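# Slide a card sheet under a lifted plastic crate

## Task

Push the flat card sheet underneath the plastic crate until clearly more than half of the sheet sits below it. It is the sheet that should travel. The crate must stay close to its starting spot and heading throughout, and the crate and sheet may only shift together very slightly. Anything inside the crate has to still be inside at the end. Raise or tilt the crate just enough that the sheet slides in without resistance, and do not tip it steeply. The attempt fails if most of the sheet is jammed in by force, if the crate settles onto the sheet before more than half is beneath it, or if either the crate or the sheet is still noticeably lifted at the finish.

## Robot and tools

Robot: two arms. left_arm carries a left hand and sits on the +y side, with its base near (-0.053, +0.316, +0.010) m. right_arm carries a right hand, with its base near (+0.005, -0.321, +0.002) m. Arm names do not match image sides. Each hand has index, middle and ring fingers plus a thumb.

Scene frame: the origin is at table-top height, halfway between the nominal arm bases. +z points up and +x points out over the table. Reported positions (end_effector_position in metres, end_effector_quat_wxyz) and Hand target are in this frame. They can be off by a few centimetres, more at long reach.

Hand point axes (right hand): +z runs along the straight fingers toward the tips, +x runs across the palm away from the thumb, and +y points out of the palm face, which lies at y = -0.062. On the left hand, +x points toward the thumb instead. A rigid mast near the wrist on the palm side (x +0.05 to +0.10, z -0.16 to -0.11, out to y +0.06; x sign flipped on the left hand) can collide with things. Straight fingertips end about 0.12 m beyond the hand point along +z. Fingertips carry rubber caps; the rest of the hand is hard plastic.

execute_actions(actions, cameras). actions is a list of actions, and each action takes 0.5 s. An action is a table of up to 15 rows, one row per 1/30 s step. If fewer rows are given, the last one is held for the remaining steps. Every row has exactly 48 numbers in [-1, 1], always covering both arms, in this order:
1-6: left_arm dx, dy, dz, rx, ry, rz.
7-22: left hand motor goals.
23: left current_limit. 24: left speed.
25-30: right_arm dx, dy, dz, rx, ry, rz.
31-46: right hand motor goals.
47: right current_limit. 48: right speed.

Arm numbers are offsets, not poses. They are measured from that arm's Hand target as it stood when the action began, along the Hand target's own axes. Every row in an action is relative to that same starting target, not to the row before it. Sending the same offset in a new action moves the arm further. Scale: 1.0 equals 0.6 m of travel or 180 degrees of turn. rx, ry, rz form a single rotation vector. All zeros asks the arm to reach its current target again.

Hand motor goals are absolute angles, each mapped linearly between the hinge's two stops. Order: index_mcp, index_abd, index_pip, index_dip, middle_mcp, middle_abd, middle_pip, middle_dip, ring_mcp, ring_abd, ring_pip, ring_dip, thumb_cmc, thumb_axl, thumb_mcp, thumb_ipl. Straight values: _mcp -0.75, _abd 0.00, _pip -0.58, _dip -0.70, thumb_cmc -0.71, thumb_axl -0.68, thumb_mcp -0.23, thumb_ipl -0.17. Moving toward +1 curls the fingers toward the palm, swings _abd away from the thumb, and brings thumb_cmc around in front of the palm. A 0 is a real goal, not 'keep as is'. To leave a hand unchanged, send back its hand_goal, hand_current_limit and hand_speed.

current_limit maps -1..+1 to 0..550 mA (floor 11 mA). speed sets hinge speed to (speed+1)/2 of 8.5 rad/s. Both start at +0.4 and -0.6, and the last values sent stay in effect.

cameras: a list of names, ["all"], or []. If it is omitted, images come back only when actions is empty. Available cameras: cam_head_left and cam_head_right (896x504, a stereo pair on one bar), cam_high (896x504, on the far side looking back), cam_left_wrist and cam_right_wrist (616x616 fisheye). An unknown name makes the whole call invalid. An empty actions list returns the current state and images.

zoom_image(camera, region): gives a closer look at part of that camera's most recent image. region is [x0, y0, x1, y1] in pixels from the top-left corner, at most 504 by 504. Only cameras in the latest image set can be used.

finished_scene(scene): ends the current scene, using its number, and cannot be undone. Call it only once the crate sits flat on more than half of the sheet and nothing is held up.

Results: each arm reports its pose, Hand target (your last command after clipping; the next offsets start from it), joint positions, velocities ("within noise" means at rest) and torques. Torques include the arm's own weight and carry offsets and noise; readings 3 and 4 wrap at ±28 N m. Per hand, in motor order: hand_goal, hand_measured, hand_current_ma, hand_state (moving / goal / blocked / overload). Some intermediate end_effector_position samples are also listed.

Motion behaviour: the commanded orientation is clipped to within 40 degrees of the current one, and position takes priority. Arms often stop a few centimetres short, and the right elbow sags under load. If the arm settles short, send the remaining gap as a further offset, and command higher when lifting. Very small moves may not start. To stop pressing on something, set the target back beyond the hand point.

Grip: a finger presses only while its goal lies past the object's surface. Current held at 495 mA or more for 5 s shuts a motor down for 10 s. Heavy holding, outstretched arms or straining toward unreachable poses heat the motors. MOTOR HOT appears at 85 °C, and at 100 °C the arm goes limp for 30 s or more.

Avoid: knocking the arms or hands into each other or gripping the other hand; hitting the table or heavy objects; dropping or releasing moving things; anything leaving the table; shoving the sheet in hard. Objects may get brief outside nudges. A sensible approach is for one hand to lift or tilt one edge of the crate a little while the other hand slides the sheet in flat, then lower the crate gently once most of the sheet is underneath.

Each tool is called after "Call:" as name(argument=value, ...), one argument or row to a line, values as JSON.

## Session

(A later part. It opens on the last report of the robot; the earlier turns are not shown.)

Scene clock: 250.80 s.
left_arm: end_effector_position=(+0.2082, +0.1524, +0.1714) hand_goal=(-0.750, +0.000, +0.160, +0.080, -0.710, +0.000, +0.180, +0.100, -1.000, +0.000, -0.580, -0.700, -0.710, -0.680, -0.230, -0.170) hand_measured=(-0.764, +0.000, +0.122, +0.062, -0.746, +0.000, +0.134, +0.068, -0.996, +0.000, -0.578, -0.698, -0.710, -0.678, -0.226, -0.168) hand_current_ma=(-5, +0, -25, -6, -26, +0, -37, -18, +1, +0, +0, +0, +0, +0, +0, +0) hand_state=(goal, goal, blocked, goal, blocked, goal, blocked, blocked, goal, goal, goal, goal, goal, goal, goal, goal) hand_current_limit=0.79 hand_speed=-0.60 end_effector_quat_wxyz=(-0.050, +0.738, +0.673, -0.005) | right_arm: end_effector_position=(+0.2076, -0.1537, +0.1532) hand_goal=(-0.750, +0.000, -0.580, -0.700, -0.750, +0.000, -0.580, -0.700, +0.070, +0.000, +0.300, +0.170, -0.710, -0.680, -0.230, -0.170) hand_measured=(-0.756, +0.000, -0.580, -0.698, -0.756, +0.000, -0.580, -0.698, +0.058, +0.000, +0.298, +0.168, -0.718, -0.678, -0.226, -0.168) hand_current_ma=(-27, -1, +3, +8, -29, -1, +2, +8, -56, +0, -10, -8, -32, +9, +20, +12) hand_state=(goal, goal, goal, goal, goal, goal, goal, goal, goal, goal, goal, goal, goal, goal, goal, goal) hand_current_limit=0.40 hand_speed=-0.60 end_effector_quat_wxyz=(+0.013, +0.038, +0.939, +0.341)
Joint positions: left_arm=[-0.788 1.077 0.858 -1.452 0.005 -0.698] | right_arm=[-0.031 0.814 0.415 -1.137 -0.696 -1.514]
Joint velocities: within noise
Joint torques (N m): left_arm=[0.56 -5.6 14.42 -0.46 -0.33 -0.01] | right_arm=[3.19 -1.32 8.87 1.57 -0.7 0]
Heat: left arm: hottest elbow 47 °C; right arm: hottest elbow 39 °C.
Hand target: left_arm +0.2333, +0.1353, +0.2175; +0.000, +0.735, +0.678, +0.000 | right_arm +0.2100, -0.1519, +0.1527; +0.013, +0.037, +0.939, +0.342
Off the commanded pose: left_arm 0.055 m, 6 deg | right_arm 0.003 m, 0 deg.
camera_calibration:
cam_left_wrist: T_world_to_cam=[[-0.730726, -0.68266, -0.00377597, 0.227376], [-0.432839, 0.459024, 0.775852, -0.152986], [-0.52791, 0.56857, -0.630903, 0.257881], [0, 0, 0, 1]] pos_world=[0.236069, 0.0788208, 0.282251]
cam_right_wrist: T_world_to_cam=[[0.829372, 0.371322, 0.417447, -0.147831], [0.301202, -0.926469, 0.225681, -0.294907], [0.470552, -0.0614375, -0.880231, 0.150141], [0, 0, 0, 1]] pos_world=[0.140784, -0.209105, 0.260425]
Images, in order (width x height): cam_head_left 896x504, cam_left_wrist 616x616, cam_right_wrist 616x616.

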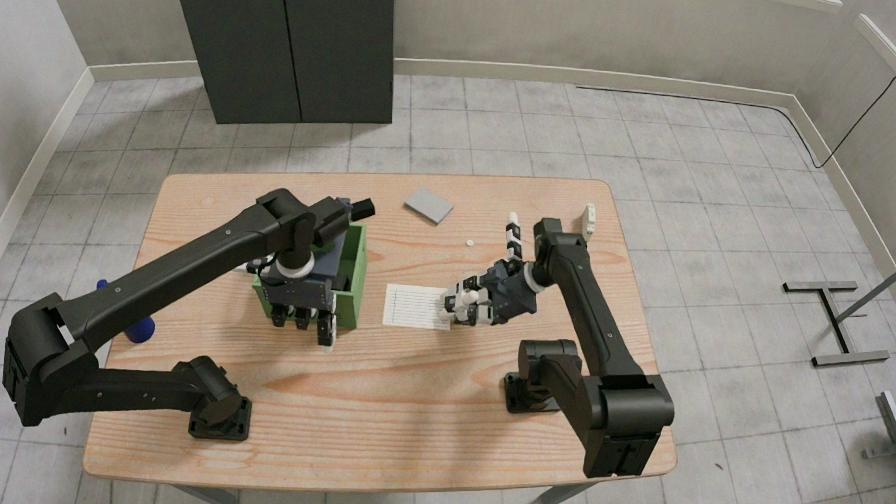

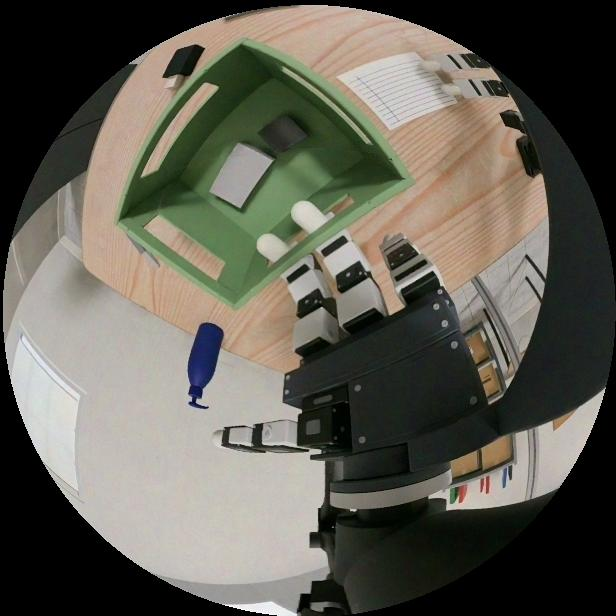

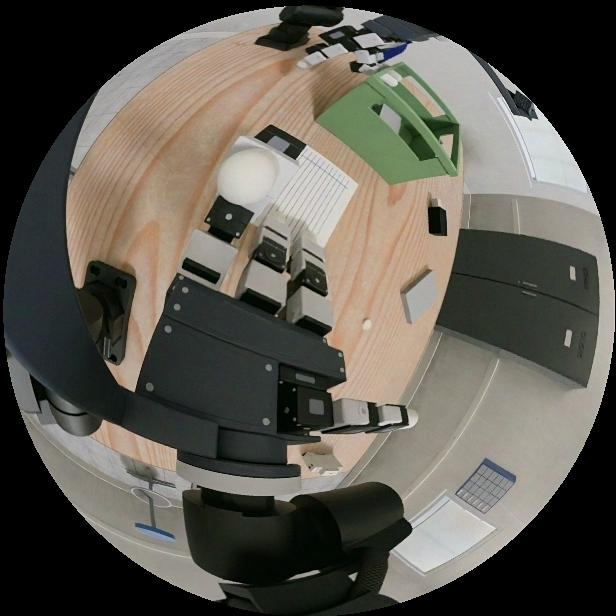

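Call:
execute_actions(
  actions=[
    [[-0.003,0.012,-0.0133,0,0,0,-0.75,0,0.16,0.08,-0.71,0,0.18,0.1,-1,0,-0.58,-0.7,-0.71,-0.68,-0.23,-0.17,0.79,-0.6,0,0,0,0,0,0,-0.75,0,-0.58,-0.7,-0.75,0,-0.58,-0.7,0.07,0,0.3,0.17,-0.71,-0.68,-0.23,-0.17,0.4,-0.6]],
  ],
)

Call:
execute_actions(
  actions=[
    [[-0.003,0.010,-0.01,0,0,0,-0.75,0,0.16,0.08,-0.71,0,0.18,0.1,-1,0,-0.58,-0.7,-0.71,-0.68,-0.23,-0.17,0.79,-0.6,0,0,0,0,0,0,-0.75,0,-0.58,-0.7,-0.75,0,-0.58,-0.7,0.07,0,0.3,0.17,-0.71,-0.68,-0.23,-0.17,0.4,-0.6]],
  ],
  cameras=["cam_high"],
)

Call:
zoom_image(
  camera="cam_high",
  region=[400, 90, 520, 210],
)

Scene clock: 264.13 s.
left_arm: end_effector_position=(+0.2140, +0.1504, +0.1785) hand_goal=(-0.750, +0.000, +0.160, +0.080, -0.710, +0.000, +0.180, +0.100, -1.000, +0.000, -0.580, -0.700, -0.710, -0.680, -0.230, -0.170) hand_measured=(-0.768, +0.000, +0.120, +0.062, -0.748, +0.000, +0.134, +0.068, -0.996, +0.000, -0.578, -0.698, -0.710, -0.678, -0.226, -0.168) hand_current_ma=(-6, +0, -26, -6, -27, +0, -37, -18, +1, +0, +0, +0, +0, +0, +0, +0) hand_state=(goal, goal, blocked, goal, blocked, goal, blocked, blocked, goal, goal, goal, goal, goal, goal, goal, goal) hand_current_limit=0.79 hand_speed=-0.60 end_effector_quat_wxyz=(-0.053, +0.737, +0.674, -0.005) | right_arm: end_effector_position=(+0.2076, -0.1537, +0.1532) hand_goal=(-0.750, +0.000, -0.580, -0.700, -0.750, +0.000, -0.580, -0.700, +0.070, +0.000, +0.300, +0.170, -0.710, -0.680, -0.230, -0.170) hand_measured=(-0.756, +0.000, -0.580, -0.698, -0.756, +0.000, -0.580, -0.698, +0.058, +0.000, +0.298, +0.168, -0.718, -0.678, -0.226, -0.168) hand_current_ma=(-27, -1, +3, +8, -29, -1, +2, +8, -56, +0, -10, -8, -32, +9, +20, +12) hand_state=(goal, goal, goal, goal, goal, goal, goal, goal, goal, goal, goal, goal, goal, goal, goal, goal) hand_current_limit=0.40 hand_speed=-0.60 end_effector_quat_wxyz=(+0.013, +0.038, +0.939, +0.341)
Joint positions: left_arm=[-0.778 1.093 0.888 -1.472 0.006 -0.691] | right_arm=[-0.031 0.814 0.415 -1.137 -0.696 -1.514]
Joint torques (N m): left_arm=[1.26 -6.24 14.72 -0.59 -0.38 0.02] | right_arm=[3.19 -1.26 8.88 1.57 -0.7 0]
Heat: left arm: hottest elbow 49 °C; right arm: hottest elbow 39 °C.
Hand target: left_arm +0.2403, +0.1330, +0.2255; +0.000, +0.735, +0.678, +0.000 | right_arm +0.2100, -0.1519, +0.1527; +0.013, +0.037, +0.939, +0.342
Off the commanded pose: left_arm 0.057 m, 6 deg | right_arm 0.003 m, 0 deg.
Step readings (end_effector_position of left_arm | right_arm):
0: (+0.2082, +0.1524, +0.1714) | (+0.2076, -0.1537, +0.1532)
1: (+0.2081, +0.1524, +0.1713) | (+0.2076, -0.1537, +0.1532)
2: (+0.2084, +0.1524, +0.1717) | (+0.2076, -0.1537, +0.1532)
4: (+0.2095, +0.1523, +0.1730) | (+0.2076, -0.1537, +0.1532)
8: (+0.2130, +0.1511, +0.1774) | (+0.2076, -0.1537, +0.1532)
15: (+0.2141, +0.1505, +0.1789) | (+0.2076, -0.1537, +0.1532)

Scene clock: 264.83 s.
left_arm: end_effector_position=(+0.2194, +0.1482, +0.1839) hand_goal=(-0.750, +0.000, +0.160, +0.080, -0.710, +0.000, +0.180, +0.100, -1.000, +0.000, -0.580, -0.700, -0.710, -0.680, -0.230, -0.170) hand_measured=(-0.770, +0.000, +0.120, +0.062, -0.748, +0.000, +0.134, +0.068, -0.996, +0.000, -0.578, -0.698, -0.710, -0.678, -0.226, -0.168) hand_current_ma=(-8, +0, -27, -6, -27, +0, -37, -18, +1, +0, +0, +0, +0, +0, +0, +0) hand_state=(goal, goal, blocked, goal, blocked, goal, blocked, blocked, goal, goal, goal, goal, goal, goal, goal, goal) hand_current_limit=0.79 hand_speed=-0.60 end_effector_quat_wxyz=(-0.054, +0.736, +0.675, -0.006) | right_arm: end_effector_position=(+0.2076, -0.1537, +0.1532) hand_goal=(-0.750, +0.000, -0.580, -0.700, -0.750, +0.000, -0.580, -0.700, +0.070, +0.000, +0.300, +0.170, -0.710, -0.680, -0.230, -0.170) hand_measured=(-0.756, +0.000, -0.580, -0.698, -0.756, +0.000, -0.580, -0.698, +0.058, +0.000, +0.298, +0.168, -0.718, -0.678, -0.226, -0.168) hand_current_ma=(-27, -1, +3, +8, -29, -1, +2, +8, -56, +0, -10, -8, -32, +9, +20, +12) hand_state=(goal, goal, goal, goal, goal, goal, goal, goal, goal, goal, goal, goal, goal, goal, goal, goal) hand_current_limit=0.40 hand_speed=-0.60 end_effector_quat_wxyz=(+0.013, +0.038, +0.939, +0.341)
Joint positions: left_arm=[-0.77 1.108 0.913 -1.484 0.006 -0.685] | right_arm=[-0.031 0.814 0.415 -1.137 -0.696 -1.514]
Joint torques (N m): left_arm=[1.08 -5.95 14.64 -0.35 -0.32 0.05] | right_arm=[3.19 -1.32 8.88 1.58 -0.7 0]
Heat: left arm: hottest elbow 49 °C; right arm: hottest elbow 39 °C.
Hand target: left_arm +0.2462, +0.1307, +0.2314; +0.000, +0.735, +0.678, +0.000 | right_arm +0.2100, -0.1519, +0.1527; +0.013, +0.037, +0.939, +0.342
Off the commanded pose: left_arm 0.057 m, 6 deg | right_arm 0.003 m, 0 deg.
Step readings (end_effector_position of left_arm | right_arm):
0: (+0.2140, +0.1504, +0.1785) | (+0.2076, -0.1537, +0.1532)
1: (+0.2140, +0.1504, +0.1786) | (+0.2076, -0.1537, +0.1532)
2: (+0.2142, +0.1504, +0.1789) | (+0.2076, -0.1537, +0.1532)
4: (+0.2152, +0.1501, +0.1798) | (+0.2076, -0.1537, +0.1532)
8: (+0.2185, +0.1487, +0.1829) | (+0.2076, -0.1537, +0.1532)
15: (+0.2194, +0.1482, +0.1840) | (+0.2076, -0.1537, +0.1532)
Images, in order (width x height): cam_high 896x504.

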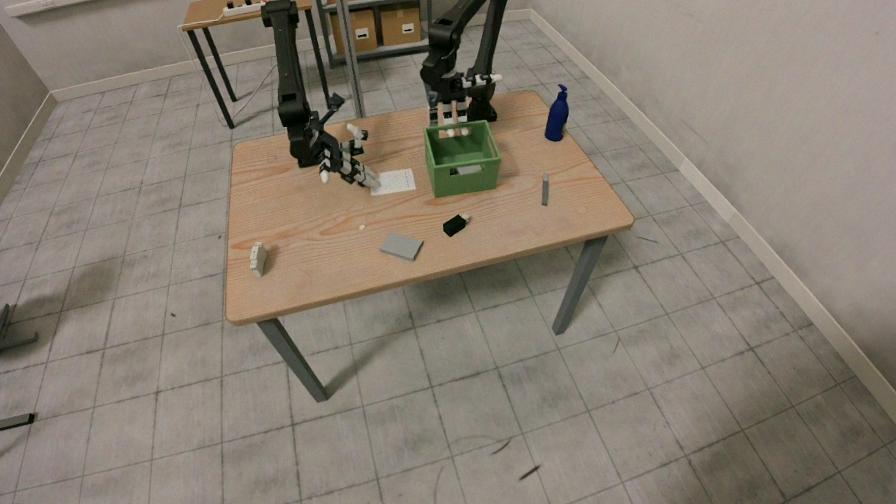

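Scaled by 4.200 from the camera's 896x504 image, which has a finer 1280x720 frame.

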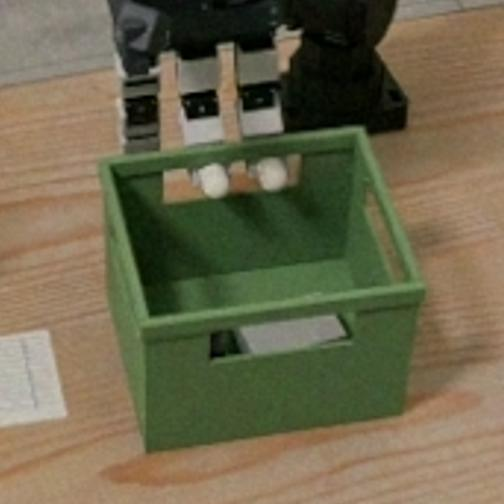

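Call:
execute_actions(
  actions=[
    [[0,0,0,0,0,0,-0.75,0,0.16,0.08,-0.71,0,0.18,0.1,-1,0,-0.58,-0.7,-0.71,-0.68,-0.23,-0.17,0.79,-0.6,0,-0.015,0.0179,0,0,0,-0.75,0,-0.58,-0.7,-0.75,0,-0.58,-0.7,0.07,0,0.3,0.17,-0.71,-0.68,-0.23,-0.17,0.4,-0.6]],
  ],
)

Scene clock: 276.17 s.
left_arm: end_effector_position=(+0.2194, +0.1482, +0.1839) hand_goal=(-0.750, +0.000, +0.160, +0.080, -0.710, +0.000, +0.180, +0.100, -1.000, +0.000, -0.580, -0.700, -0.710, -0.680, -0.230, -0.170) hand_measured=(-0.770, +0.000, +0.120, +0.062, -0.748, +0.000, +0.134, +0.068, -0.996, +0.000, -0.578, -0.698, -0.710, -0.678, -0.226, -0.168) hand_current_ma=(-8, +0, -27, -6, -27, +0, -37, -18, +1, +0, +0, +0, +0, +0, +0, +0) hand_state=(goal, goal, blocked, goal, blocked, goal, blocked, blocked, goal, goal, goal, goal, goal, goal, goal, goal) hand_current_limit=0.79 hand_speed=-0.60 end_effector_quat_wxyz=(-0.054, +0.736, +0.675, -0.006) | right_arm: end_effector_position=(+0.2107, -0.1533, +0.1453) hand_goal=(-0.750, +0.000, -0.580, -0.700, -0.750, +0.000, -0.580, -0.700, +0.070, +0.000, +0.300, +0.170, -0.710, -0.680, -0.230, -0.170) hand_measured=(-0.746, +0.002, -0.576, -0.698, -0.742, +0.002, -0.576, -0.698, +0.058, +0.000, +0.298, +0.168, -0.718, -0.678, -0.226, -0.168) hand_current_ma=(+17, +9, +16, +8, +31, +7, +19, +8, -56, +0, -10, -8, -32, +9, +20, +12) hand_state=(goal, goal, goal, goal, goal, goal, goal, goal, goal, goal, goal, goal, goal, goal, goal, goal) hand_current_limit=0.40 hand_speed=-0.60 end_effector_quat_wxyz=(+0.018, +0.036, +0.938, +0.344)
Joint positions: left_arm=[-0.77 1.108 0.913 -1.484 0.006 -0.685] | right_arm=[-0.031 0.837 0.397 -1.084 -0.703 -1.514]
Joint torques (N m): left_arm=[1.32 -5.83 14.61 -0.57 -0.3 0] | right_arm=[3.14 -1.08 7.8 1.7 -0.5 -0.01]
Heat: left arm: hottest elbow 51 °C; right arm: hottest elbow 39 °C.
Hand target: left_arm +0.2462, +0.1307, +0.2315; +0.000, +0.735, +0.678, +0.000 | right_arm +0.2101, -0.1519, +0.1388; +0.013, +0.037, +0.939, +0.342
Off the commanded pose: left_arm 0.057 m, 6 deg | right_arm 0.007 m, 1 deg.
Step readings (end_effector_position of left_arm | right_arm):
0: (+0.2194, +0.1482, +0.1839) | (+0.2076, -0.1537, +0.1532)
1: (+0.2194, +0.1482, +0.1839) | (+0.2078, -0.1537, +0.1532)
2: (+0.2194, +0.1482, +0.1839) | (+0.2082, -0.1537, +0.1527)
4: (+0.2194, +0.1482, +0.1839) | (+0.2092, -0.1537, +0.1502)
8: (+0.2194, +0.1482, +0.1839) | (+0.2096, -0.1534, +0.1459)
15: (+0.2194, +0.1482, +0.1839) | (+0.2105, -0.1533, +0.1453)

Call:
execute_actions(
  actions=[
    [[0,0,0,0,0,0,-0.75,0,0.16,0.08,-0.71,0,0.18,0.1,-1,0,-0.58,-0.7,-0.71,-0.68,-0.23,-0.17,0.79,-0.6,0,0.0384,0.0323,0,0,0,-0.75,0,-0.58,-0.7,-0.75,0,-0.58,-0.7,0.07,0,0.3,0.17,-0.71,-0.68,-0.23,-0.17,0.4,-0.6]],
  ],
  cameras=["cam_high"],
)

Call:
zoom_image(
  camera="cam_high",
  region=[350, 110, 510, 210],
)

Scene clock: 284.93 s.
left_arm: end_effector_position=(+0.2194, +0.1482, +0.1839) hand_goal=(-0.750, +0.000, +0.160, +0.080, -0.710, +0.000, +0.180, +0.100, -1.000, +0.000, -0.580, -0.700, -0.710, -0.680, -0.230, -0.170) hand_measured=(-0.770, +0.000, +0.120, +0.062, -0.748, +0.000, +0.134, +0.068, -0.996, +0.000, -0.578, -0.698, -0.710, -0.678, -0.226, -0.168) hand_current_ma=(-8, +0, -27, -6, -27, +0, -37, -18, +1, +0, +0, +0, +0, +0, +0, +0) hand_state=(goal, goal, blocked, goal, blocked, goal, blocked, blocked, goal, goal, goal, goal, goal, goal, goal, goal) hand_current_limit=0.79 hand_speed=-0.60 end_effector_quat_wxyz=(-0.054, +0.736, +0.675, -0.006) | right_arm: end_effector_position=(+0.2135, -0.1224, +0.1445) hand_goal=(-0.750, +0.000, -0.580, -0.700, -0.750, +0.000, -0.580, -0.700, +0.070, +0.000, +0.300, +0.170, -0.710, -0.680, -0.230, -0.170) hand_measured=(-0.742, +0.004, -0.572, -0.698, -0.742, +0.002, -0.574, -0.698, +0.058, +0.000, +0.298, +0.168, -0.718, -0.678, -0.226, -0.168) hand_current_ma=(+38, +12, +31, +11, +37, +10, +22, +8, -56, +0, -10, -8, -32, +9, +20, +12) hand_state=(goal, goal, goal, goal, goal, goal, goal, goal, goal, goal, goal, goal, goal, goal, goal, goal) hand_current_limit=0.40 hand_speed=-0.60 end_effector_quat_wxyz=(+0.010, +0.035, +0.937, +0.348)
Joint positions: left_arm=[-0.77 1.108 0.913 -1.484 0.006 -0.685] | right_arm=[0.143 0.832 0.387 -0.953 -0.694 -1.297]
Joint torques (N m): left_arm=[1.9 -6.3 14.65 -0.39 -0.33 -0.01] | right_arm=[3.14 -2.96 7.82 1.96 -0.12 0.03]
Heat: left arm: hottest elbow 52 °C; right arm: hottest elbow 39 °C.
Hand target: left_arm +0.2462, +0.1307, +0.2315; +0.000, +0.735, +0.678, +0.000 | right_arm +0.2125, -0.1218, +0.1388; +0.013, +0.037, +0.939, +0.342
Off the commanded pose: left_arm 0.057 m, 6 deg | right_arm 0.006 m, 1 deg.
Step readings (end_effector_position of left_arm | right_arm):
0: (+0.2194, +0.1482, +0.1839) | (+0.2107, -0.1533, +0.1453)
1: (+0.2194, +0.1482, +0.1839) | (+0.2106, -0.1531, +0.1452)
2: (+0.2194, +0.1482, +0.1839) | (+0.2111, -0.1518, +0.1451)
4: (+0.2194, +0.1482, +0.1839) | (+0.2106, -0.1445, +0.1454)
8: (+0.2194, +0.1482, +0.1839) | (+0.2066, -0.1295, +0.1453)
15: (+0.2194, +0.1482, +0.1839) | (+0.2106, -0.1229, +0.1448)
Images, in order (width x height): cam_high 896x504.

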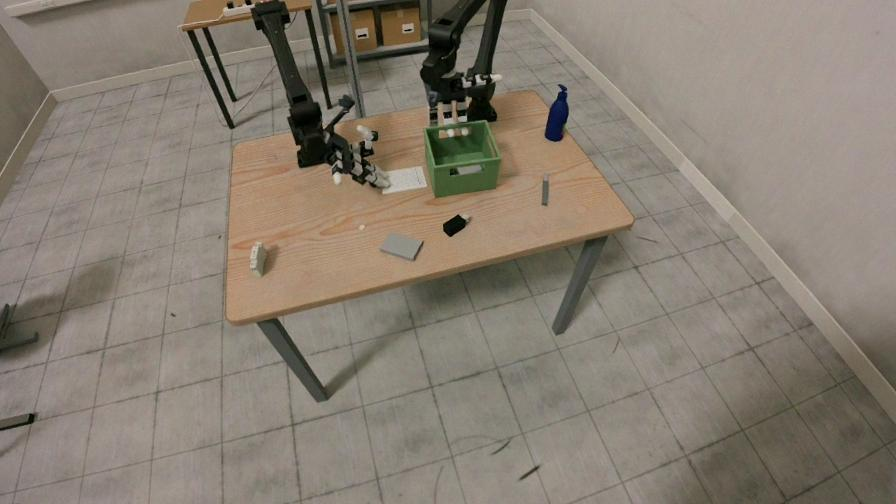

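Scaled by 3.150 from the camera's 896x504 image, which has a finer 1280x720 frame.

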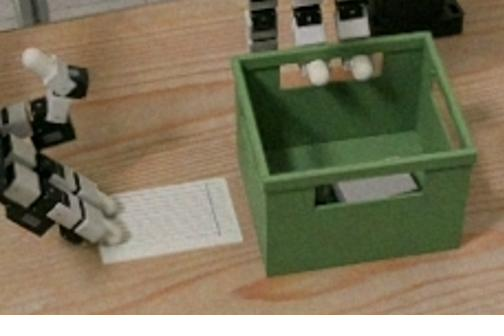

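Call:
execute_actions(
  actions=[
    [[0,0,0,0,0,0,-0.75,0,0.16,0.08,-0.71,0,0.18,0.1,-1,0,-0.58,-0.7,-0.71,-0.68,-0.23,-0.17,0.79,-0.6,0,0.0384,0.0323,0,0,0,-0.75,0,-0.58,-0.7,-0.75,0,-0.58,-0.7,0.07,0,0.3,0.17,-0.71,-0.68,-0.23,-0.17,0.4,-0.6]],
    [[0,0,0,0,0,0,-0.75,0,0.16,0.08,-0.71,0,0.18,0.1,-1,0,-0.58,-0.7,-0.71,-0.68,-0.23,-0.17,0.79,-0.6,0,0.0384,0.0323,0,0,0,-0.75,0,-0.58,-0.7,-0.75,0,-0.58,-0.7,0.07,0,0.3,0.17,-0.71,-0.68,-0.23,-0.17,0.4,-0.6]],
  ],
  cameras=["cam_high","cam_right_wrist"],
)

Call:
zoom_image(
  camera="cam_high",
  region=[350, 110, 510, 210],
)

Scene clock: 295.57 s.
left_arm: end_effector_position=(+0.2194, +0.1482, +0.1839) hand_goal=(-0.750, +0.000, +0.160, +0.080, -0.710, +0.000, +0.180, +0.100, -1.000, +0.000, -0.580, -0.700, -0.710, -0.680, -0.230, -0.170) hand_measured=(-0.770, +0.000, +0.120, +0.062, -0.748, +0.000, +0.134, +0.068, -0.996, +0.000, -0.578, -0.698, -0.710, -0.678, -0.226, -0.168) hand_current_ma=(-8, +0, -27, -6, -27, +0, -37, -18, +1, +0, +0, +0, +0, +0, +0, +0) hand_state=(goal, goal, blocked, goal, blocked, goal, blocked, blocked, goal, goal, goal, goal, goal, goal, goal, goal) hand_current_limit=0.79 hand_speed=-0.60 end_effector_quat_wxyz=(-0.054, +0.736, +0.675, -0.006) | right_arm: end_effector_position=(+0.2159, -0.0632, +0.1453) hand_goal=(-0.750, +0.000, -0.580, -0.700, -0.750, +0.000, -0.580, -0.700, +0.070, +0.000, +0.300, +0.170, -0.710, -0.680, -0.230, -0.170) hand_measured=(-0.742, +0.002, -0.574, -0.696, -0.740, +0.002, -0.572, -0.698, +0.058, +0.000, +0.298, +0.168, -0.718, -0.678, -0.226, -0.168) hand_current_ma=(+30, +6, +26, +13, +43, +3, +29, +10, -56, +0, -9, -8, -34, +9, +20, +12) hand_state=(goal, goal, goal, goal, goal, goal, goal, goal, goal, goal, goal, goal, goal, goal, goal, goal) hand_current_limit=0.40 hand_speed=-0.60 end_effector_quat_wxyz=(+0.016, +0.032, +0.937, +0.347)
Joint positions: left_arm=[-0.77 1.108 0.913 -1.484 0.006 -0.685] | right_arm=[0.45 0.85 0.382 -0.697 -0.6 -0.931]
Joint torques (N m): left_arm=[1.2 -6.42 14.56 -0.54 -0.31 0.02] | right_arm=[3.08 -1.79 8.8 2.44 -0.11 0.02]
Heat: left arm: hottest elbow 53 °C; right arm: hottest elbow 39 °C.
Hand target: left_arm +0.2462, +0.1307, +0.2315; +0.000, +0.735, +0.678, +0.000 | right_arm +0.2171, -0.0618, +0.1388; +0.013, +0.037, +0.939, +0.342
Off the commanded pose: left_arm 0.057 m, 6 deg | right_arm 0.007 m, 1 deg.
Step readings (end_effector_position of left_arm | right_arm):
0: (+0.2194, +0.1482, +0.1839) | (+0.2135, -0.1224, +0.1445)
1: (+0.2194, +0.1482, +0.1839) | (+0.2136, -0.1221, +0.1444)
2: (+0.2194, +0.1482, +0.1839) | (+0.2140, -0.1209, +0.1443)
4: (+0.2194, +0.1482, +0.1839) | (+0.2134, -0.1138, +0.1447)
8: (+0.2194, +0.1482, +0.1839) | (+0.2098, -0.0989, +0.1457)
15: (+0.2194, +0.1482, +0.1839) | (+0.2130, -0.0929, +0.1452)
16: (+0.2194, +0.1482, +0.1839) | (+0.2135, -0.0925, +0.1452)
17: (+0.2194, +0.1482, +0.1839) | (+0.2140, -0.0910, +0.1452)
19: (+0.2194, +0.1482, +0.1839) | (+0.2138, -0.0843, +0.1455)
23: (+0.2194, +0.1482, +0.1839) | (+0.2096, -0.0699, +0.1458)
30: (+0.2194, +0.1482, +0.1839) | (+0.2136, -0.0638, +0.1454)
camera_calibration:
cam_right_wrist: T_world_to_cam=[[0.821633, 0.373611, 0.430505, -0.185058], [0.307544, -0.926447, 0.217052, -0.211903], [0.479934, -0.0459377, -0.876101, 0.143192], [0, 0, 0, 1]] pos_world=[0.148497, -0.1206, 0.251113]
Images, in order (width x height): cam_high 896x504, cam_right_wrist 616x616.

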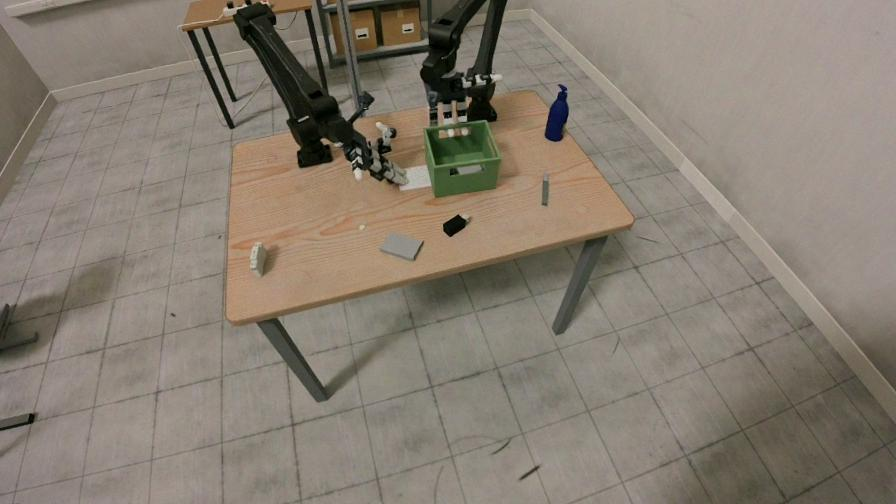

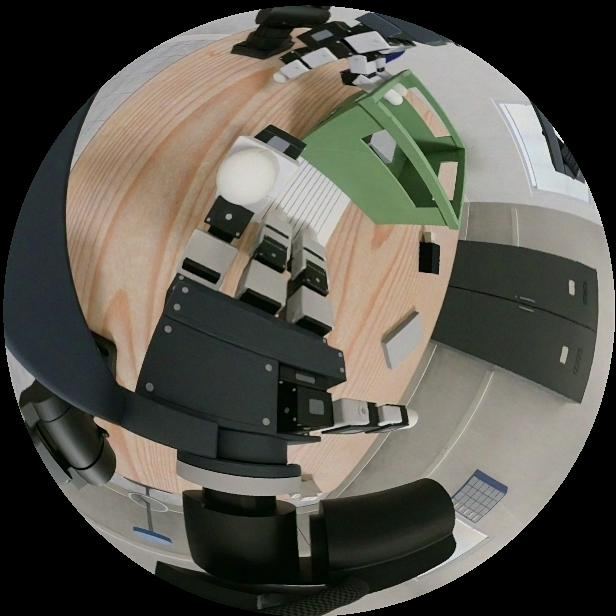

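Scaled by 3.150 from the camera's 896x504 image, which has a finer 1280x720 frame.

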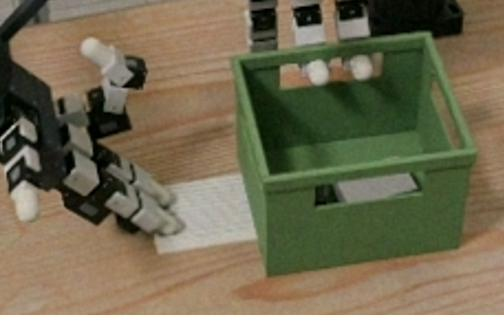

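Call:
execute_actions(
  actions=[
    [[0,0,0,0,0,0,-0.75,0,0.16,0.08,-0.71,0,0.18,0.1,-1,0,-0.58,-0.7,-0.71,-0.68,-0.23,-0.17,0.79,-0.6,0,0.0384,0.0323,0,0,0,-0.75,0,-0.58,-0.7,-0.75,0,-0.58,-0.7,0.07,0,0.3,0.17,-0.71,-0.68,-0.23,-0.17,0.4,-0.6]],
    [[0,0,0,0,0,0,-0.75,0,0.16,0.08,-0.71,0,0.18,0.1,-1,0,-0.58,-0.7,-0.71,-0.68,-0.23,-0.17,0.79,-0.6,0,0.0384,0.0323,0,0,0,-0.75,0,-0.58,-0.7,-0.75,0,-0.58,-0.7,0.07,0,0.3,0.17,-0.71,-0.68,-0.23,-0.17,0.4,-0.6]],
  ],
  cameras=["cam_high","cam_right_wrist"],
)

Call:
zoom_image(
  camera="cam_high",
  region=[350, 110, 510, 210],
)

Call:
zoom_image(
  camera="cam_right_wrist",
  region=[200, 40, 500, 340],
)

Scene clock: 311.33 s.
left_arm: end_effector_position=(+0.2194, +0.1482, +0.1839) hand_goal=(-0.750, +0.000, +0.160, +0.080, -0.710, +0.000, +0.180, +0.100, -1.000, +0.000, -0.580, -0.700, -0.710, -0.680, -0.230, -0.170) hand_measured=(-0.770, +0.000, +0.120, +0.062, -0.748, +0.000, +0.134, +0.068, -0.996, +0.000, -0.578, -0.698, -0.710, -0.678, -0.226, -0.168) hand_current_ma=(-8, +0, -27, -6, -27, +0, -37, -18, +1, +0, +0, +0, +0, +0, +0, +0) hand_state=(goal, goal, blocked, goal, blocked, goal, blocked, blocked, goal, goal, goal, goal, goal, goal, goal, goal) hand_current_limit=0.79 hand_speed=-0.60 end_effector_quat_wxyz=(-0.054, +0.736, +0.675, -0.006) | right_arm: end_effector_position=(+0.2152, -0.0083, +0.1406) hand_goal=(-0.750, +0.000, -0.580, -0.700, -0.750, +0.000, -0.580, -0.700, +0.070, +0.000, +0.300, +0.170, -0.710, -0.680, -0.230, -0.170) hand_measured=(-0.728, +0.002, -0.562, -0.694, -0.724, +0.000, -0.564, -0.694, +0.058, +0.000, +0.298, +0.168, -0.718, -0.678, -0.226, -0.168) hand_current_ma=(+105, +5, +76, +27, +122, +2, +70, +28, -56, +0, -9, -8, -34, +9, +20, +12) hand_state=(blocked, goal, goal, goal, blocked, goal, goal, goal, goal, goal, goal, goal, goal, goal, goal, goal) hand_current_limit=0.40 hand_speed=-0.60 end_effector_quat_wxyz=(+0.015, +0.031, +0.936, +0.350)
Joint positions: left_arm=[-0.77 1.108 0.913 -1.484 0.006 -0.685] | right_arm=[0.674 0.959 0.402 -0.481 -0.504 -0.697]
Joint torques (N m): left_arm=[1.49 -5.19 14.72 -0.5 -0.36 0.06] | right_arm=[3.37 -1.73 11.03 2.04 0.2 0.07]
Heat: left arm: hottest elbow 54 °C; right arm: hottest elbow 39 °C.
Hand target: left_arm +0.2462, +0.1307, +0.2315; +0.000, +0.735, +0.678, +0.000 | right_arm +0.2218, -0.0018, +0.1386; +0.013, +0.037, +0.939, +0.342
Off the commanded pose: left_arm 0.057 m, 6 deg | right_arm 0.010 m, 1 deg.
Step readings (end_effector_position of left_arm | right_arm):
0: (+0.2194, +0.1482, +0.1839) | (+0.2159, -0.0632, +0.1453)
1: (+0.2194, +0.1482, +0.1839) | (+0.2161, -0.0631, +0.1452)
2: (+0.2194, +0.1482, +0.1839) | (+0.2161, -0.0615, +0.1449)
4: (+0.2194, +0.1482, +0.1839) | (+0.2155, -0.0551, +0.1441)
8: (+0.2194, +0.1482, +0.1839) | (+0.2106, -0.0414, +0.1432)
15: (+0.2194, +0.1482, +0.1839) | (+0.2133, -0.0366, +0.1421)
16: (+0.2194, +0.1482, +0.1839) | (+0.2137, -0.0362, +0.1419)
17: (+0.2194, +0.1482, +0.1839) | (+0.2141, -0.0350, +0.1415)
19: (+0.2194, +0.1482, +0.1839) | (+0.2132, -0.0285, +0.1406)
23: (+0.2194, +0.1482, +0.1839) | (+0.2111, -0.0140, +0.1413)
30: (+0.2194, +0.1482, +0.1839) | (+0.2142, -0.0088, +0.1407)
camera_calibration:
cam_right_wrist: T_world_to_cam=[[0.820338, 0.373349, 0.433193, -0.203071], [0.309945, -0.926848, 0.211865, -0.159593], [0.480604, -0.0395343, -0.876046, 0.141808], [0, 0, 0, 1]] pos_world=[0.147898, -0.0664959, 0.246011]
Images, in order (width x height): cam_high 896x504, cam_right_wrist 616x616.

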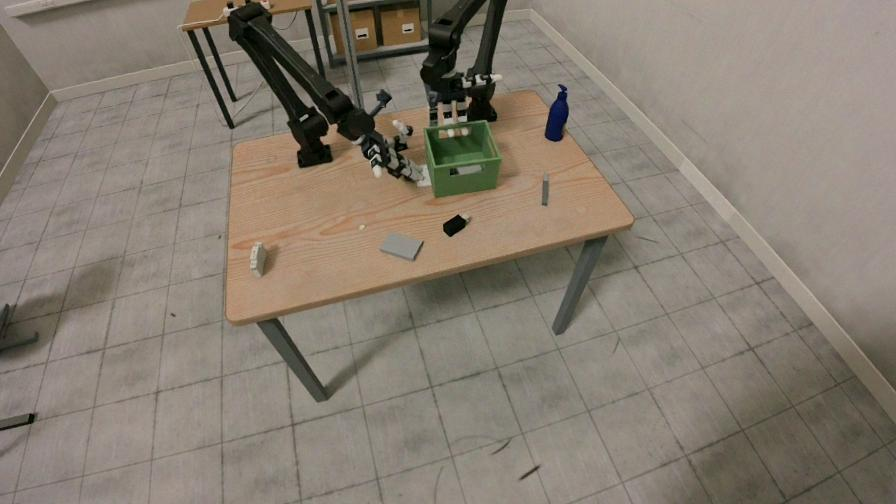

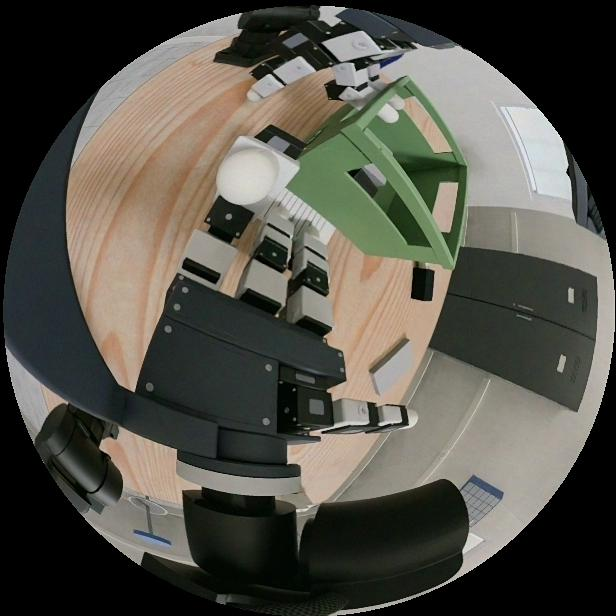

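Scaled by 3.150 from the camera's 896x504 image, which has a finer 1280x720 frame.

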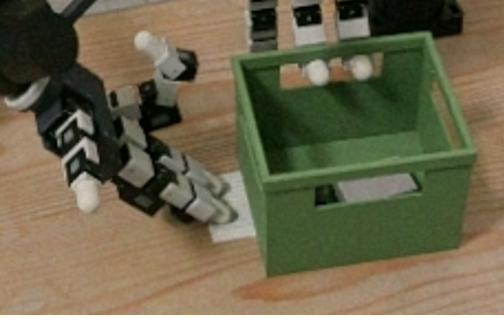

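Scaled by 1.680 from the camera's 616x616 image, which has a finer 880x880 frame.

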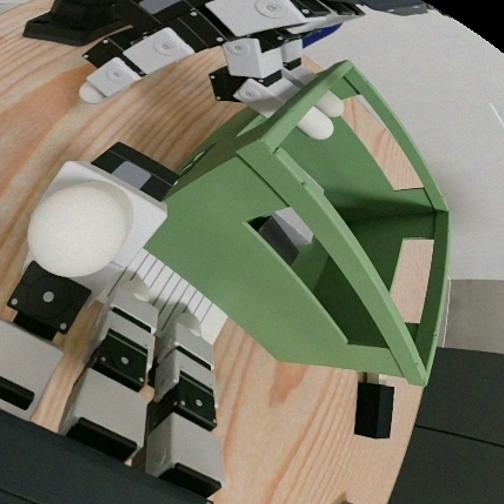

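Call:
execute_actions(
  actions=[
    [[0,0,0,0,0,0,-0.75,0,0.16,0.08,-0.71,0,0.18,0.1,-1,0,-0.58,-0.7,-0.71,-0.68,-0.23,-0.17,0.79,-0.6,0,0.0288,0.0177,0,0,0,-0.75,0,-0.58,-0.7,-0.75,0,-0.58,-0.7,0.07,0,0.3,0.17,-0.71,-0.68,-0.23,-0.17,0.4,-0.6]],
  ],
  cameras=["cam_high"],
)

Call:
zoom_image(
  camera="cam_high",
  region=[390, 130, 470, 210],
)

Scene clock: 320.50 s.
left_arm: end_effector_position=(+0.2194, +0.1482, +0.1839) hand_goal=(-0.750, +0.000, +0.160, +0.080, -0.710, +0.000, +0.180, +0.100, -1.000, +0.000, -0.580, -0.700, -0.710, -0.680, -0.230, -0.170) hand_measured=(-0.770, +0.000, +0.120, +0.062, -0.748, +0.000, +0.134, +0.068, -0.996, +0.000, -0.578, -0.698, -0.710, -0.678, -0.226, -0.168) hand_current_ma=(-8, +0, -27, -6, -27, +0, -37, -18, +1, +0, +0, +0, +0, +0, +0, +0) hand_state=(goal, goal, blocked, goal, blocked, goal, blocked, blocked, goal, goal, goal, goal, goal, goal, goal, goal) hand_current_limit=0.79 hand_speed=-0.60 end_effector_quat_wxyz=(-0.054, +0.736, +0.675, -0.006) | right_arm: end_effector_position=(+0.2168, +0.0099, +0.1414) hand_goal=(-0.750, +0.000, -0.580, -0.700, -0.750, +0.000, -0.580, -0.700, +0.070, +0.000, +0.300, +0.170, -0.710, -0.680, -0.230, -0.170) hand_measured=(-0.726, +0.002, -0.560, -0.692, -0.722, +0.000, -0.562, -0.692, +0.058, +0.000, +0.298, +0.168, -0.718, -0.678, -0.226, -0.168) hand_current_ma=(+108, +5, +80, +29, +128, +2, +74, +30, -56, +0, -9, -8, -34, +9, +20, +12) hand_state=(blocked, goal, goal, goal, blocked, goal, goal, goal, goal, goal, goal, goal, goal, goal, goal, goal) hand_current_limit=0.40 hand_speed=-0.60 end_effector_quat_wxyz=(+0.015, +0.033, +0.937, +0.347)
Joint positions: left_arm=[-0.77 1.108 0.913 -1.484 0.006 -0.685] | right_arm=[0.733 1.002 0.428 -0.442 -0.47 -0.638]
Joint torques (N m): left_arm=[1.14 -5.95 14.61 -0.47 -0.24 -0.04] | right_arm=[3.49 -2.43 11.3 2.13 0.11 0.04]
Heat: left arm: hottest elbow 55 °C; right arm: hottest elbow 40 °C.
Hand target: left_arm +0.2462, +0.1307, +0.2315; +0.000, +0.735, +0.678, +0.000 | right_arm +0.2234, +0.0183, +0.1418; +0.013, +0.037, +0.939, +0.342
Off the commanded pose: left_arm 0.057 m, 6 deg | right_arm 0.011 m, 1 deg.
Step readings (end_effector_position of left_arm | right_arm):
0: (+0.2194, +0.1482, +0.1839) | (+0.2152, -0.0083, +0.1406)
1: (+0.2194, +0.1482, +0.1839) | (+0.2154, -0.0082, +0.1408)
2: (+0.2194, +0.1482, +0.1839) | (+0.2156, -0.0073, +0.1407)
4: (+0.2194, +0.1482, +0.1839) | (+0.2156, -0.0029, +0.1411)
8: (+0.2194, +0.1482, +0.1839) | (+0.2149, +0.0072, +0.1415)
15: (+0.2194, +0.1482, +0.1839) | (+0.2165, +0.0097, +0.1415)
Images, in order (width x height): cam_high 896x504.

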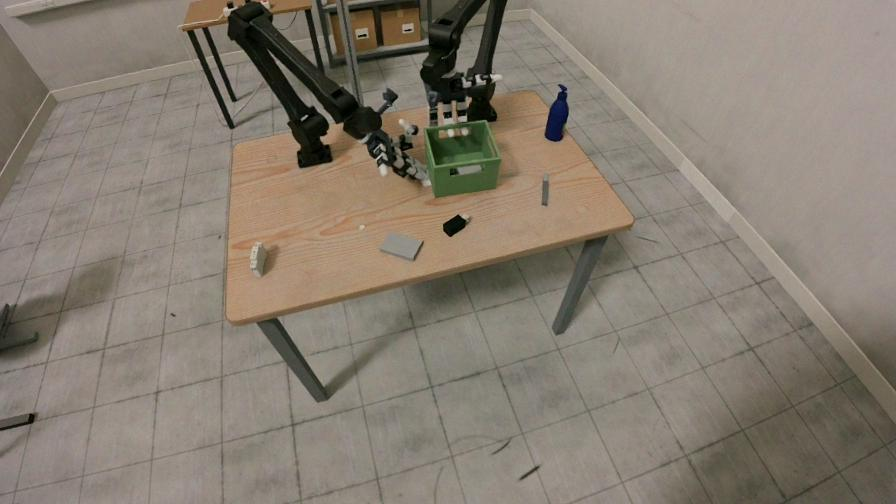

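Scaled by 6.300 from the camera's 896x504 image, which has a finer 1280x720 frame.

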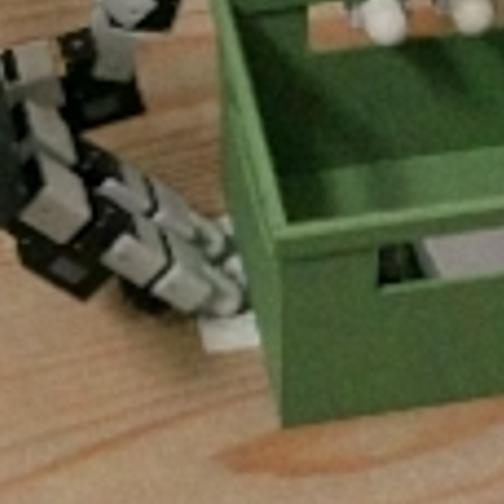

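Call:
execute_actions(
  actions=[
    [[0,0,0,0,0,0,-0.75,0,0.16,0.08,-0.71,0,0.18,0.1,-1,0,-0.58,-0.7,-0.71,-0.68,-0.23,-0.17,0.79,-0.6,0,0.0322,-0.0383,0,0,0,-0.75,0,-0.58,-0.7,-0.75,0,-0.58,-0.7,0.07,0,0.3,0.17,-0.71,-0.68,-0.23,-0.17,0.4,-0.6]],
    [[0,-0.010,0.0133,0,0,0,-0.75,0,0.16,0.08,-0.71,0,0.18,0.1,-1,0,-0.58,-0.7,-0.71,-0.68,-0.23,-0.17,0.79,-0.6,-0.0065,0.022,-0.1556,0,0,0,-0.75,0,-0.58,-0.7,-0.75,0,-0.58,-0.7,0.07,0,0.3,0.17,-0.71,-0.68,-0.23,-0.17,0.4,-0.6]],
    [[0,-0.010,0.0133,0,0,0,-0.75,0,0.16,0.08,-0.71,0,0.18,0.1,-1,0,-0.58,-0.7,-0.71,-0.68,-0.23,-0.17,0.79,-0.6,0,0,0,0,0,0,-0.75,0,-0.58,-0.7,-0.75,0,-0.58,-0.7,0.07,0,0.3,0.17,-0.71,-0.68,-0.23,-0.17,0.4,-0.6]],
  ],
  cameras=["cam_high"],
)

Call:
zoom_image(
  camera="cam_high",
  region=[400, 90, 520, 210],
)

Scene clock: 333.50 s.
left_arm: end_effector_position=(+0.2204, +0.1472, +0.1839) hand_goal=(-0.750, +0.000, +0.160, +0.080, -0.710, +0.000, +0.180, +0.100, -1.000, +0.000, -0.580, -0.700, -0.710, -0.680, -0.230, -0.170) hand_measured=(-0.772, +0.000, +0.120, +0.062, -0.750, +0.000, +0.134, +0.068, -0.996, +0.000, -0.578, -0.698, -0.710, -0.678, -0.226, -0.168) hand_current_ma=(-10, +0, -27, -6, -32, +0, -37, -18, +1, +0, +0, +0, +0, +0, +0, +0) hand_state=(blocked, goal, blocked, goal, blocked, goal, blocked, blocked, goal, goal, goal, goal, goal, goal, goal, goal) hand_current_limit=0.79 hand_speed=-0.60 end_effector_quat_wxyz=(-0.049, +0.733, +0.678, -0.007) | right_arm: end_effector_position=(+0.2095, -0.0390, +0.2194) hand_goal=(-0.750, +0.000, -0.580, -0.700, -0.750, +0.000, -0.580, -0.700, +0.070, +0.000, +0.300, +0.170, -0.710, -0.680, -0.230, -0.170) hand_measured=(-0.754, +0.000, -0.578, -0.698, -0.754, +0.000, -0.578, -0.698, +0.058, +0.000, +0.298, +0.168, -0.718, -0.678, -0.226, -0.168) hand_current_ma=(-13, -1, +5, +9, -13, +1, +4, +8, -56, +0, -9, -8, -34, +9, +20, +12) hand_state=(goal, goal, goal, goal, goal, goal, goal, goal, goal, goal, goal, goal, goal, goal, goal, goal) hand_current_limit=0.40 hand_speed=-0.60 end_effector_quat_wxyz=(-0.007, +0.045, +0.944, +0.328)
Joint positions: left_arm=[-0.77 1.108 0.913 -1.476 0.009 -0.695] | right_arm=[0.582 0.774 0.58 -0.956 -0.536 -0.783]
Joint torques (N m): left_arm=[-0.03 -7.24 10.95 0.88 -0.36 -0.17] | right_arm=[1.55 -2.43 15.84 1.35 -0.59 -0.19]
Heat: left arm: hottest elbow 56 °C; right arm: hottest elbow 41 °C.
Hand target: left_arm +0.2341, +0.1317, +0.2155; +0.000, +0.735, +0.678, +0.000 | right_arm +0.2234, -0.0319, +0.2516; +0.013, +0.037, +0.939, +0.342
Off the commanded pose: left_arm 0.038 m, 6 deg | right_arm 0.036 m, 3 deg.
Step readings (end_effector_position of left_arm | right_arm):
0: (+0.2194, +0.1482, +0.1839) | (+0.2169, +0.0100, +0.1414)
1: (+0.2194, +0.1482, +0.1839) | (+0.2170, +0.0100, +0.1416)
2: (+0.2194, +0.1482, +0.1839) | (+0.2172, +0.0101, +0.1420)
4: (+0.2194, +0.1482, +0.1839) | (+0.2170, +0.0103, +0.1434)
8: (+0.2194, +0.1482, +0.1839) | (+0.2148, +0.0084, +0.1460)
15: (+0.2194, +0.1482, +0.1839) | (+0.2132, +0.0069, +0.1464)
16: (+0.2194, +0.1482, +0.1839) | (+0.2131, +0.0067, +0.1466)
17: (+0.2193, +0.1481, +0.1838) | (+0.2122, +0.0048, +0.1483)
19: (+0.2193, +0.1481, +0.1838) | (+0.2087, -0.0032, +0.1568)
23: (+0.2193, +0.1481, +0.1838) | (+0.2101, -0.0225, +0.1921)
30: (+0.2193, +0.1481, +0.1838) | (+0.2163, -0.0344, +0.2242)
31: (+0.2193, +0.1481, +0.1838) | (+0.2157, -0.0355, +0.2237)
32: (+0.2195, +0.1480, +0.1839) | (+0.2148, -0.0365, +0.2226)
34: (+0.2196, +0.1476, +0.1838) | (+0.2131, -0.0377, +0.2210)
38: (+0.2201, +0.1471, +0.1839) | (+0.2112, -0.0388, +0.2198)
45: (+0.2204, +0.1471, +0.1839) | (+0.2098, -0.0390, +0.2194)
Images, in order (width x height): cam_high 896x504.

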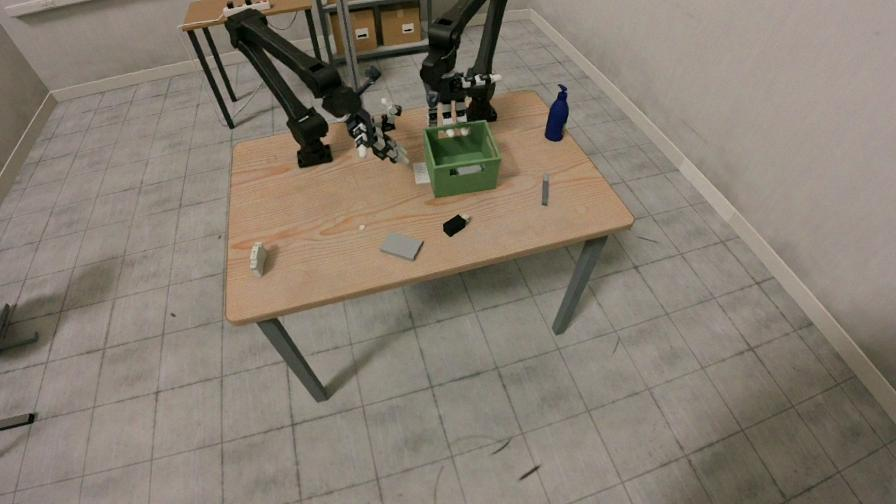

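Scaled by 4.200 from the camera's 896x504 image, which has a finer 1280x720 frame.

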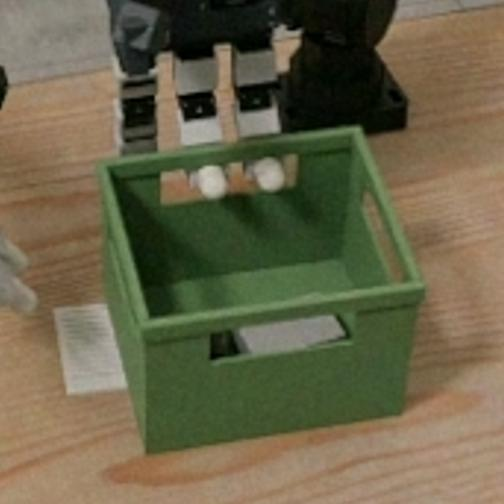

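Call:
execute_actions(
  actions=[
    [[0,0,0,0,0,0,-0.75,0,0.16,0.08,-0.71,0,0.18,0.1,-1,0,-0.58,-0.7,-0.71,-0.68,-0.23,-0.17,0.79,-0.6,0.0139,-0.0553,0.1421,0,0,0,-0.75,0,-0.58,-0.7,-0.75,0,-0.58,-0.7,0.07,0,0.3,0.17,-0.71,-0.68,-0.23,-0.17,0.4,-0.6]],
  ],
)

Scene clock: 343.53 s.
left_arm: end_effector_position=(+0.2204, +0.1472, +0.1839) hand_goal=(-0.750, +0.000, +0.160, +0.080, -0.710, +0.000, +0.180, +0.100, -1.000, +0.000, -0.580, -0.700, -0.710, -0.680, -0.230, -0.170) hand_measured=(-0.772, +0.000, +0.120, +0.062, -0.750, +0.000, +0.134, +0.068, -0.996, +0.000, -0.578, -0.698, -0.710, -0.678, -0.226, -0.168) hand_current_ma=(-10, +0, -27, -6, -32, +0, -37, -18, +1, +0, +0, +0, +0, +0, +0, +0) hand_state=(blocked, goal, blocked, goal, blocked, goal, blocked, blocked, goal, goal, goal, goal, goal, goal, goal, goal) hand_current_limit=0.79 hand_speed=-0.60 end_effector_quat_wxyz=(-0.049, +0.733, +0.678, -0.007) | right_arm: end_effector_position=(+0.2145, -0.0070, +0.1630) hand_goal=(-0.750, +0.000, -0.580, -0.700, -0.750, +0.000, -0.580, -0.700, +0.070, +0.000, +0.300, +0.170, -0.710, -0.680, -0.230, -0.170) hand_measured=(-0.754, +0.000, -0.578, -0.698, -0.754, +0.000, -0.580, -0.698, +0.058, +0.000, +0.298, +0.168, -0.718, -0.678, -0.226, -0.168) hand_current_ma=(-16, -1, +4, +8, -16, +1, +3, +8, -56, +0, -9, -8, -34, +9, +20, +12) hand_state=(goal, goal, goal, goal, goal, goal, goal, goal, goal, goal, goal, goal, goal, goal, goal, goal) hand_current_limit=0.40 hand_speed=-0.60 end_effector_quat_wxyz=(+0.008, +0.037, +0.941, +0.338)
Joint positions: left_arm=[-0.77 1.108 0.913 -1.476 0.009 -0.695] | right_arm=[0.688 0.91 0.463 -0.615 -0.486 -0.681]
Joint torques (N m): left_arm=[-0.62 -7.12 11.18 0.79 -0.35 -0.15] | right_arm=[3.14 -3.66 9.89 2.93 -0.26 -0.02]
Heat: left arm: hottest elbow 54 °C; right arm: hottest elbow 43 °C.
Hand target: left_arm +0.2341, +0.1317, +0.2155; +0.000, +0.735, +0.678, +0.000 | right_arm +0.2174, -0.0018, +0.1651; +0.013, +0.037, +0.939, +0.342
Off the commanded pose: left_arm 0.038 m, 6 deg | right_arm 0.006 m, 1 deg.
Step readings (end_effector_position of left_arm | right_arm):
0: (+0.2204, +0.1472, +0.1839) | (+0.2094, -0.0390, +0.2194)
1: (+0.2204, +0.1472, +0.1839) | (+0.2095, -0.0389, +0.2194)
2: (+0.2204, +0.1472, +0.1839) | (+0.2107, -0.0375, +0.2195)
4: (+0.2204, +0.1472, +0.1839) | (+0.2156, -0.0303, +0.2157)
8: (+0.2204, +0.1472, +0.1839) | (+0.2110, -0.0183, +0.1846)
15: (+0.2204, +0.1472, +0.1839) | (+0.2100, -0.0097, +0.1589)

Call:
execute_actions(
  actions=[
    [[0,0,0,0,0,0,-0.75,0,0.16,0.08,-0.71,0,0.18,0.1,-1,0,-0.58,-0.7,-0.71,-0.68,-0.23,-0.17,0.79,-0.6,0,-0.0268,0.0319,0,0,0,-0.75,0,-0.58,-0.7,-0.75,0,-0.58,-0.7,0.07,0,0.3,0.17,-0.71,-0.68,-0.23,-0.17,0.4,-0.6]],
  ],
  cameras=["cam_high"],
)

Call:
zoom_image(
  camera="cam_high",
  region=[390, 130, 470, 210],
)

Scene clock: 348.43 s.
left_arm: end_effector_position=(+0.2204, +0.1472, +0.1839) hand_goal=(-0.750, +0.000, +0.160, +0.080, -0.710, +0.000, +0.180, +0.100, -1.000, +0.000, -0.580, -0.700, -0.710, -0.680, -0.230, -0.170) hand_measured=(-0.772, +0.000, +0.120, +0.062, -0.750, +0.000, +0.134, +0.068, -0.996, +0.000, -0.578, -0.698, -0.710, -0.678, -0.226, -0.168) hand_current_ma=(-10, +0, -27, -6, -32, +0, -37, -18, +1, +0, +0, +0, +0, +0, +0, +0) hand_state=(blocked, goal, blocked, goal, blocked, goal, blocked, blocked, goal, goal, goal, goal, goal, goal, goal, goal) hand_current_limit=0.79 hand_speed=-0.60 end_effector_quat_wxyz=(-0.049, +0.733, +0.678, -0.007) | right_arm: end_effector_position=(+0.2186, -0.0032, +0.1471) hand_goal=(-0.750, +0.000, -0.580, -0.700, -0.750, +0.000, -0.580, -0.700, +0.070, +0.000, +0.300, +0.170, -0.710, -0.680, -0.230, -0.170) hand_measured=(-0.746, +0.000, -0.574, -0.696, -0.746, +0.000, -0.574, -0.696, +0.058, +0.000, +0.298, +0.168, -0.718, -0.678, -0.226, -0.168) hand_current_ma=(+13, -2, +26, +13, +15, +1, +21, +12, -56, +0, -9, -8, -35, +9, +20, +12) hand_state=(goal, goal, goal, goal, goal, goal, goal, goal, goal, goal, goal, goal, goal, goal, goal, goal) hand_current_limit=0.40 hand_speed=-0.60 end_effector_quat_wxyz=(+0.017, +0.034, +0.938, +0.345)
Joint positions: left_arm=[-0.77 1.108 0.913 -1.476 0.009 -0.695] | right_arm=[0.69 0.96 0.428 -0.504 -0.485 -0.679]
Joint torques (N m): left_arm=[-0.56 -7.47 10.85 0.66 -0.35 -0.15] | right_arm=[3.08 -3.49 8.49 2.85 -0.21 0]
Heat: left arm: hottest elbow 54 °C; right arm: hottest elbow 43 °C.
Hand target: left_arm +0.2341, +0.1317, +0.2155; +0.000, +0.735, +0.678, +0.000 | right_arm +0.2174, -0.0018, +0.1401; +0.013, +0.037, +0.939, +0.342
Off the commanded pose: left_arm 0.038 m, 6 deg | right_arm 0.007 m, 1 deg.
Step readings (end_effector_position of left_arm | right_arm):
0: (+0.2204, +0.1472, +0.1839) | (+0.2146, -0.0070, +0.1630)
1: (+0.2204, +0.1472, +0.1839) | (+0.2146, -0.0069, +0.1630)
2: (+0.2204, +0.1472, +0.1839) | (+0.2151, -0.0066, +0.1626)
4: (+0.2204, +0.1472, +0.1839) | (+0.2166, -0.0054, +0.1598)
8: (+0.2204, +0.1472, +0.1839) | (+0.2164, -0.0058, +0.1463)
15: (+0.2204, +0.1472, +0.1839) | (+0.2184, -0.0035, +0.1471)
Images, in order (width x height): cam_high 896x504.

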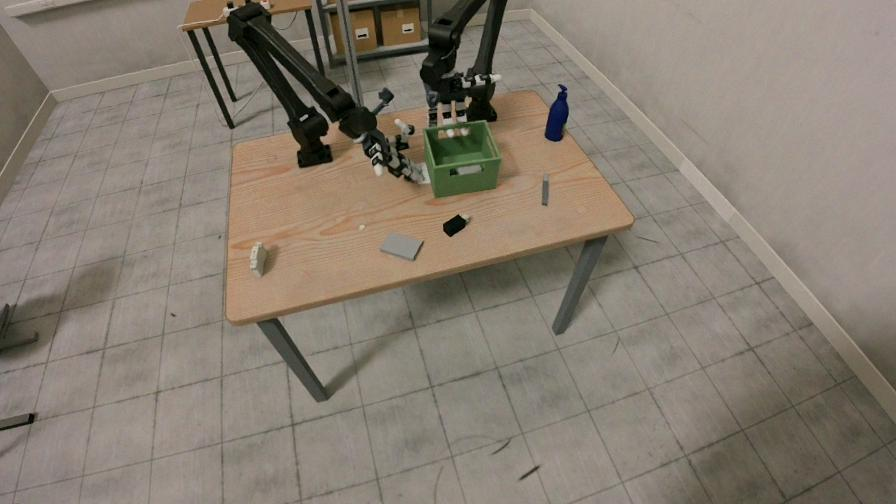

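Scaled by 6.300 from the camera's 896x504 image, which has a finer 1280x720 frame.

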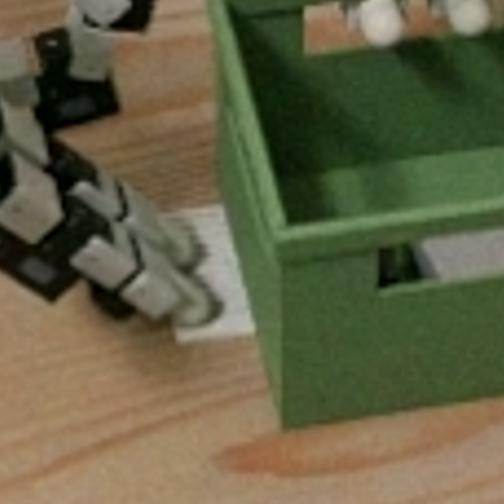

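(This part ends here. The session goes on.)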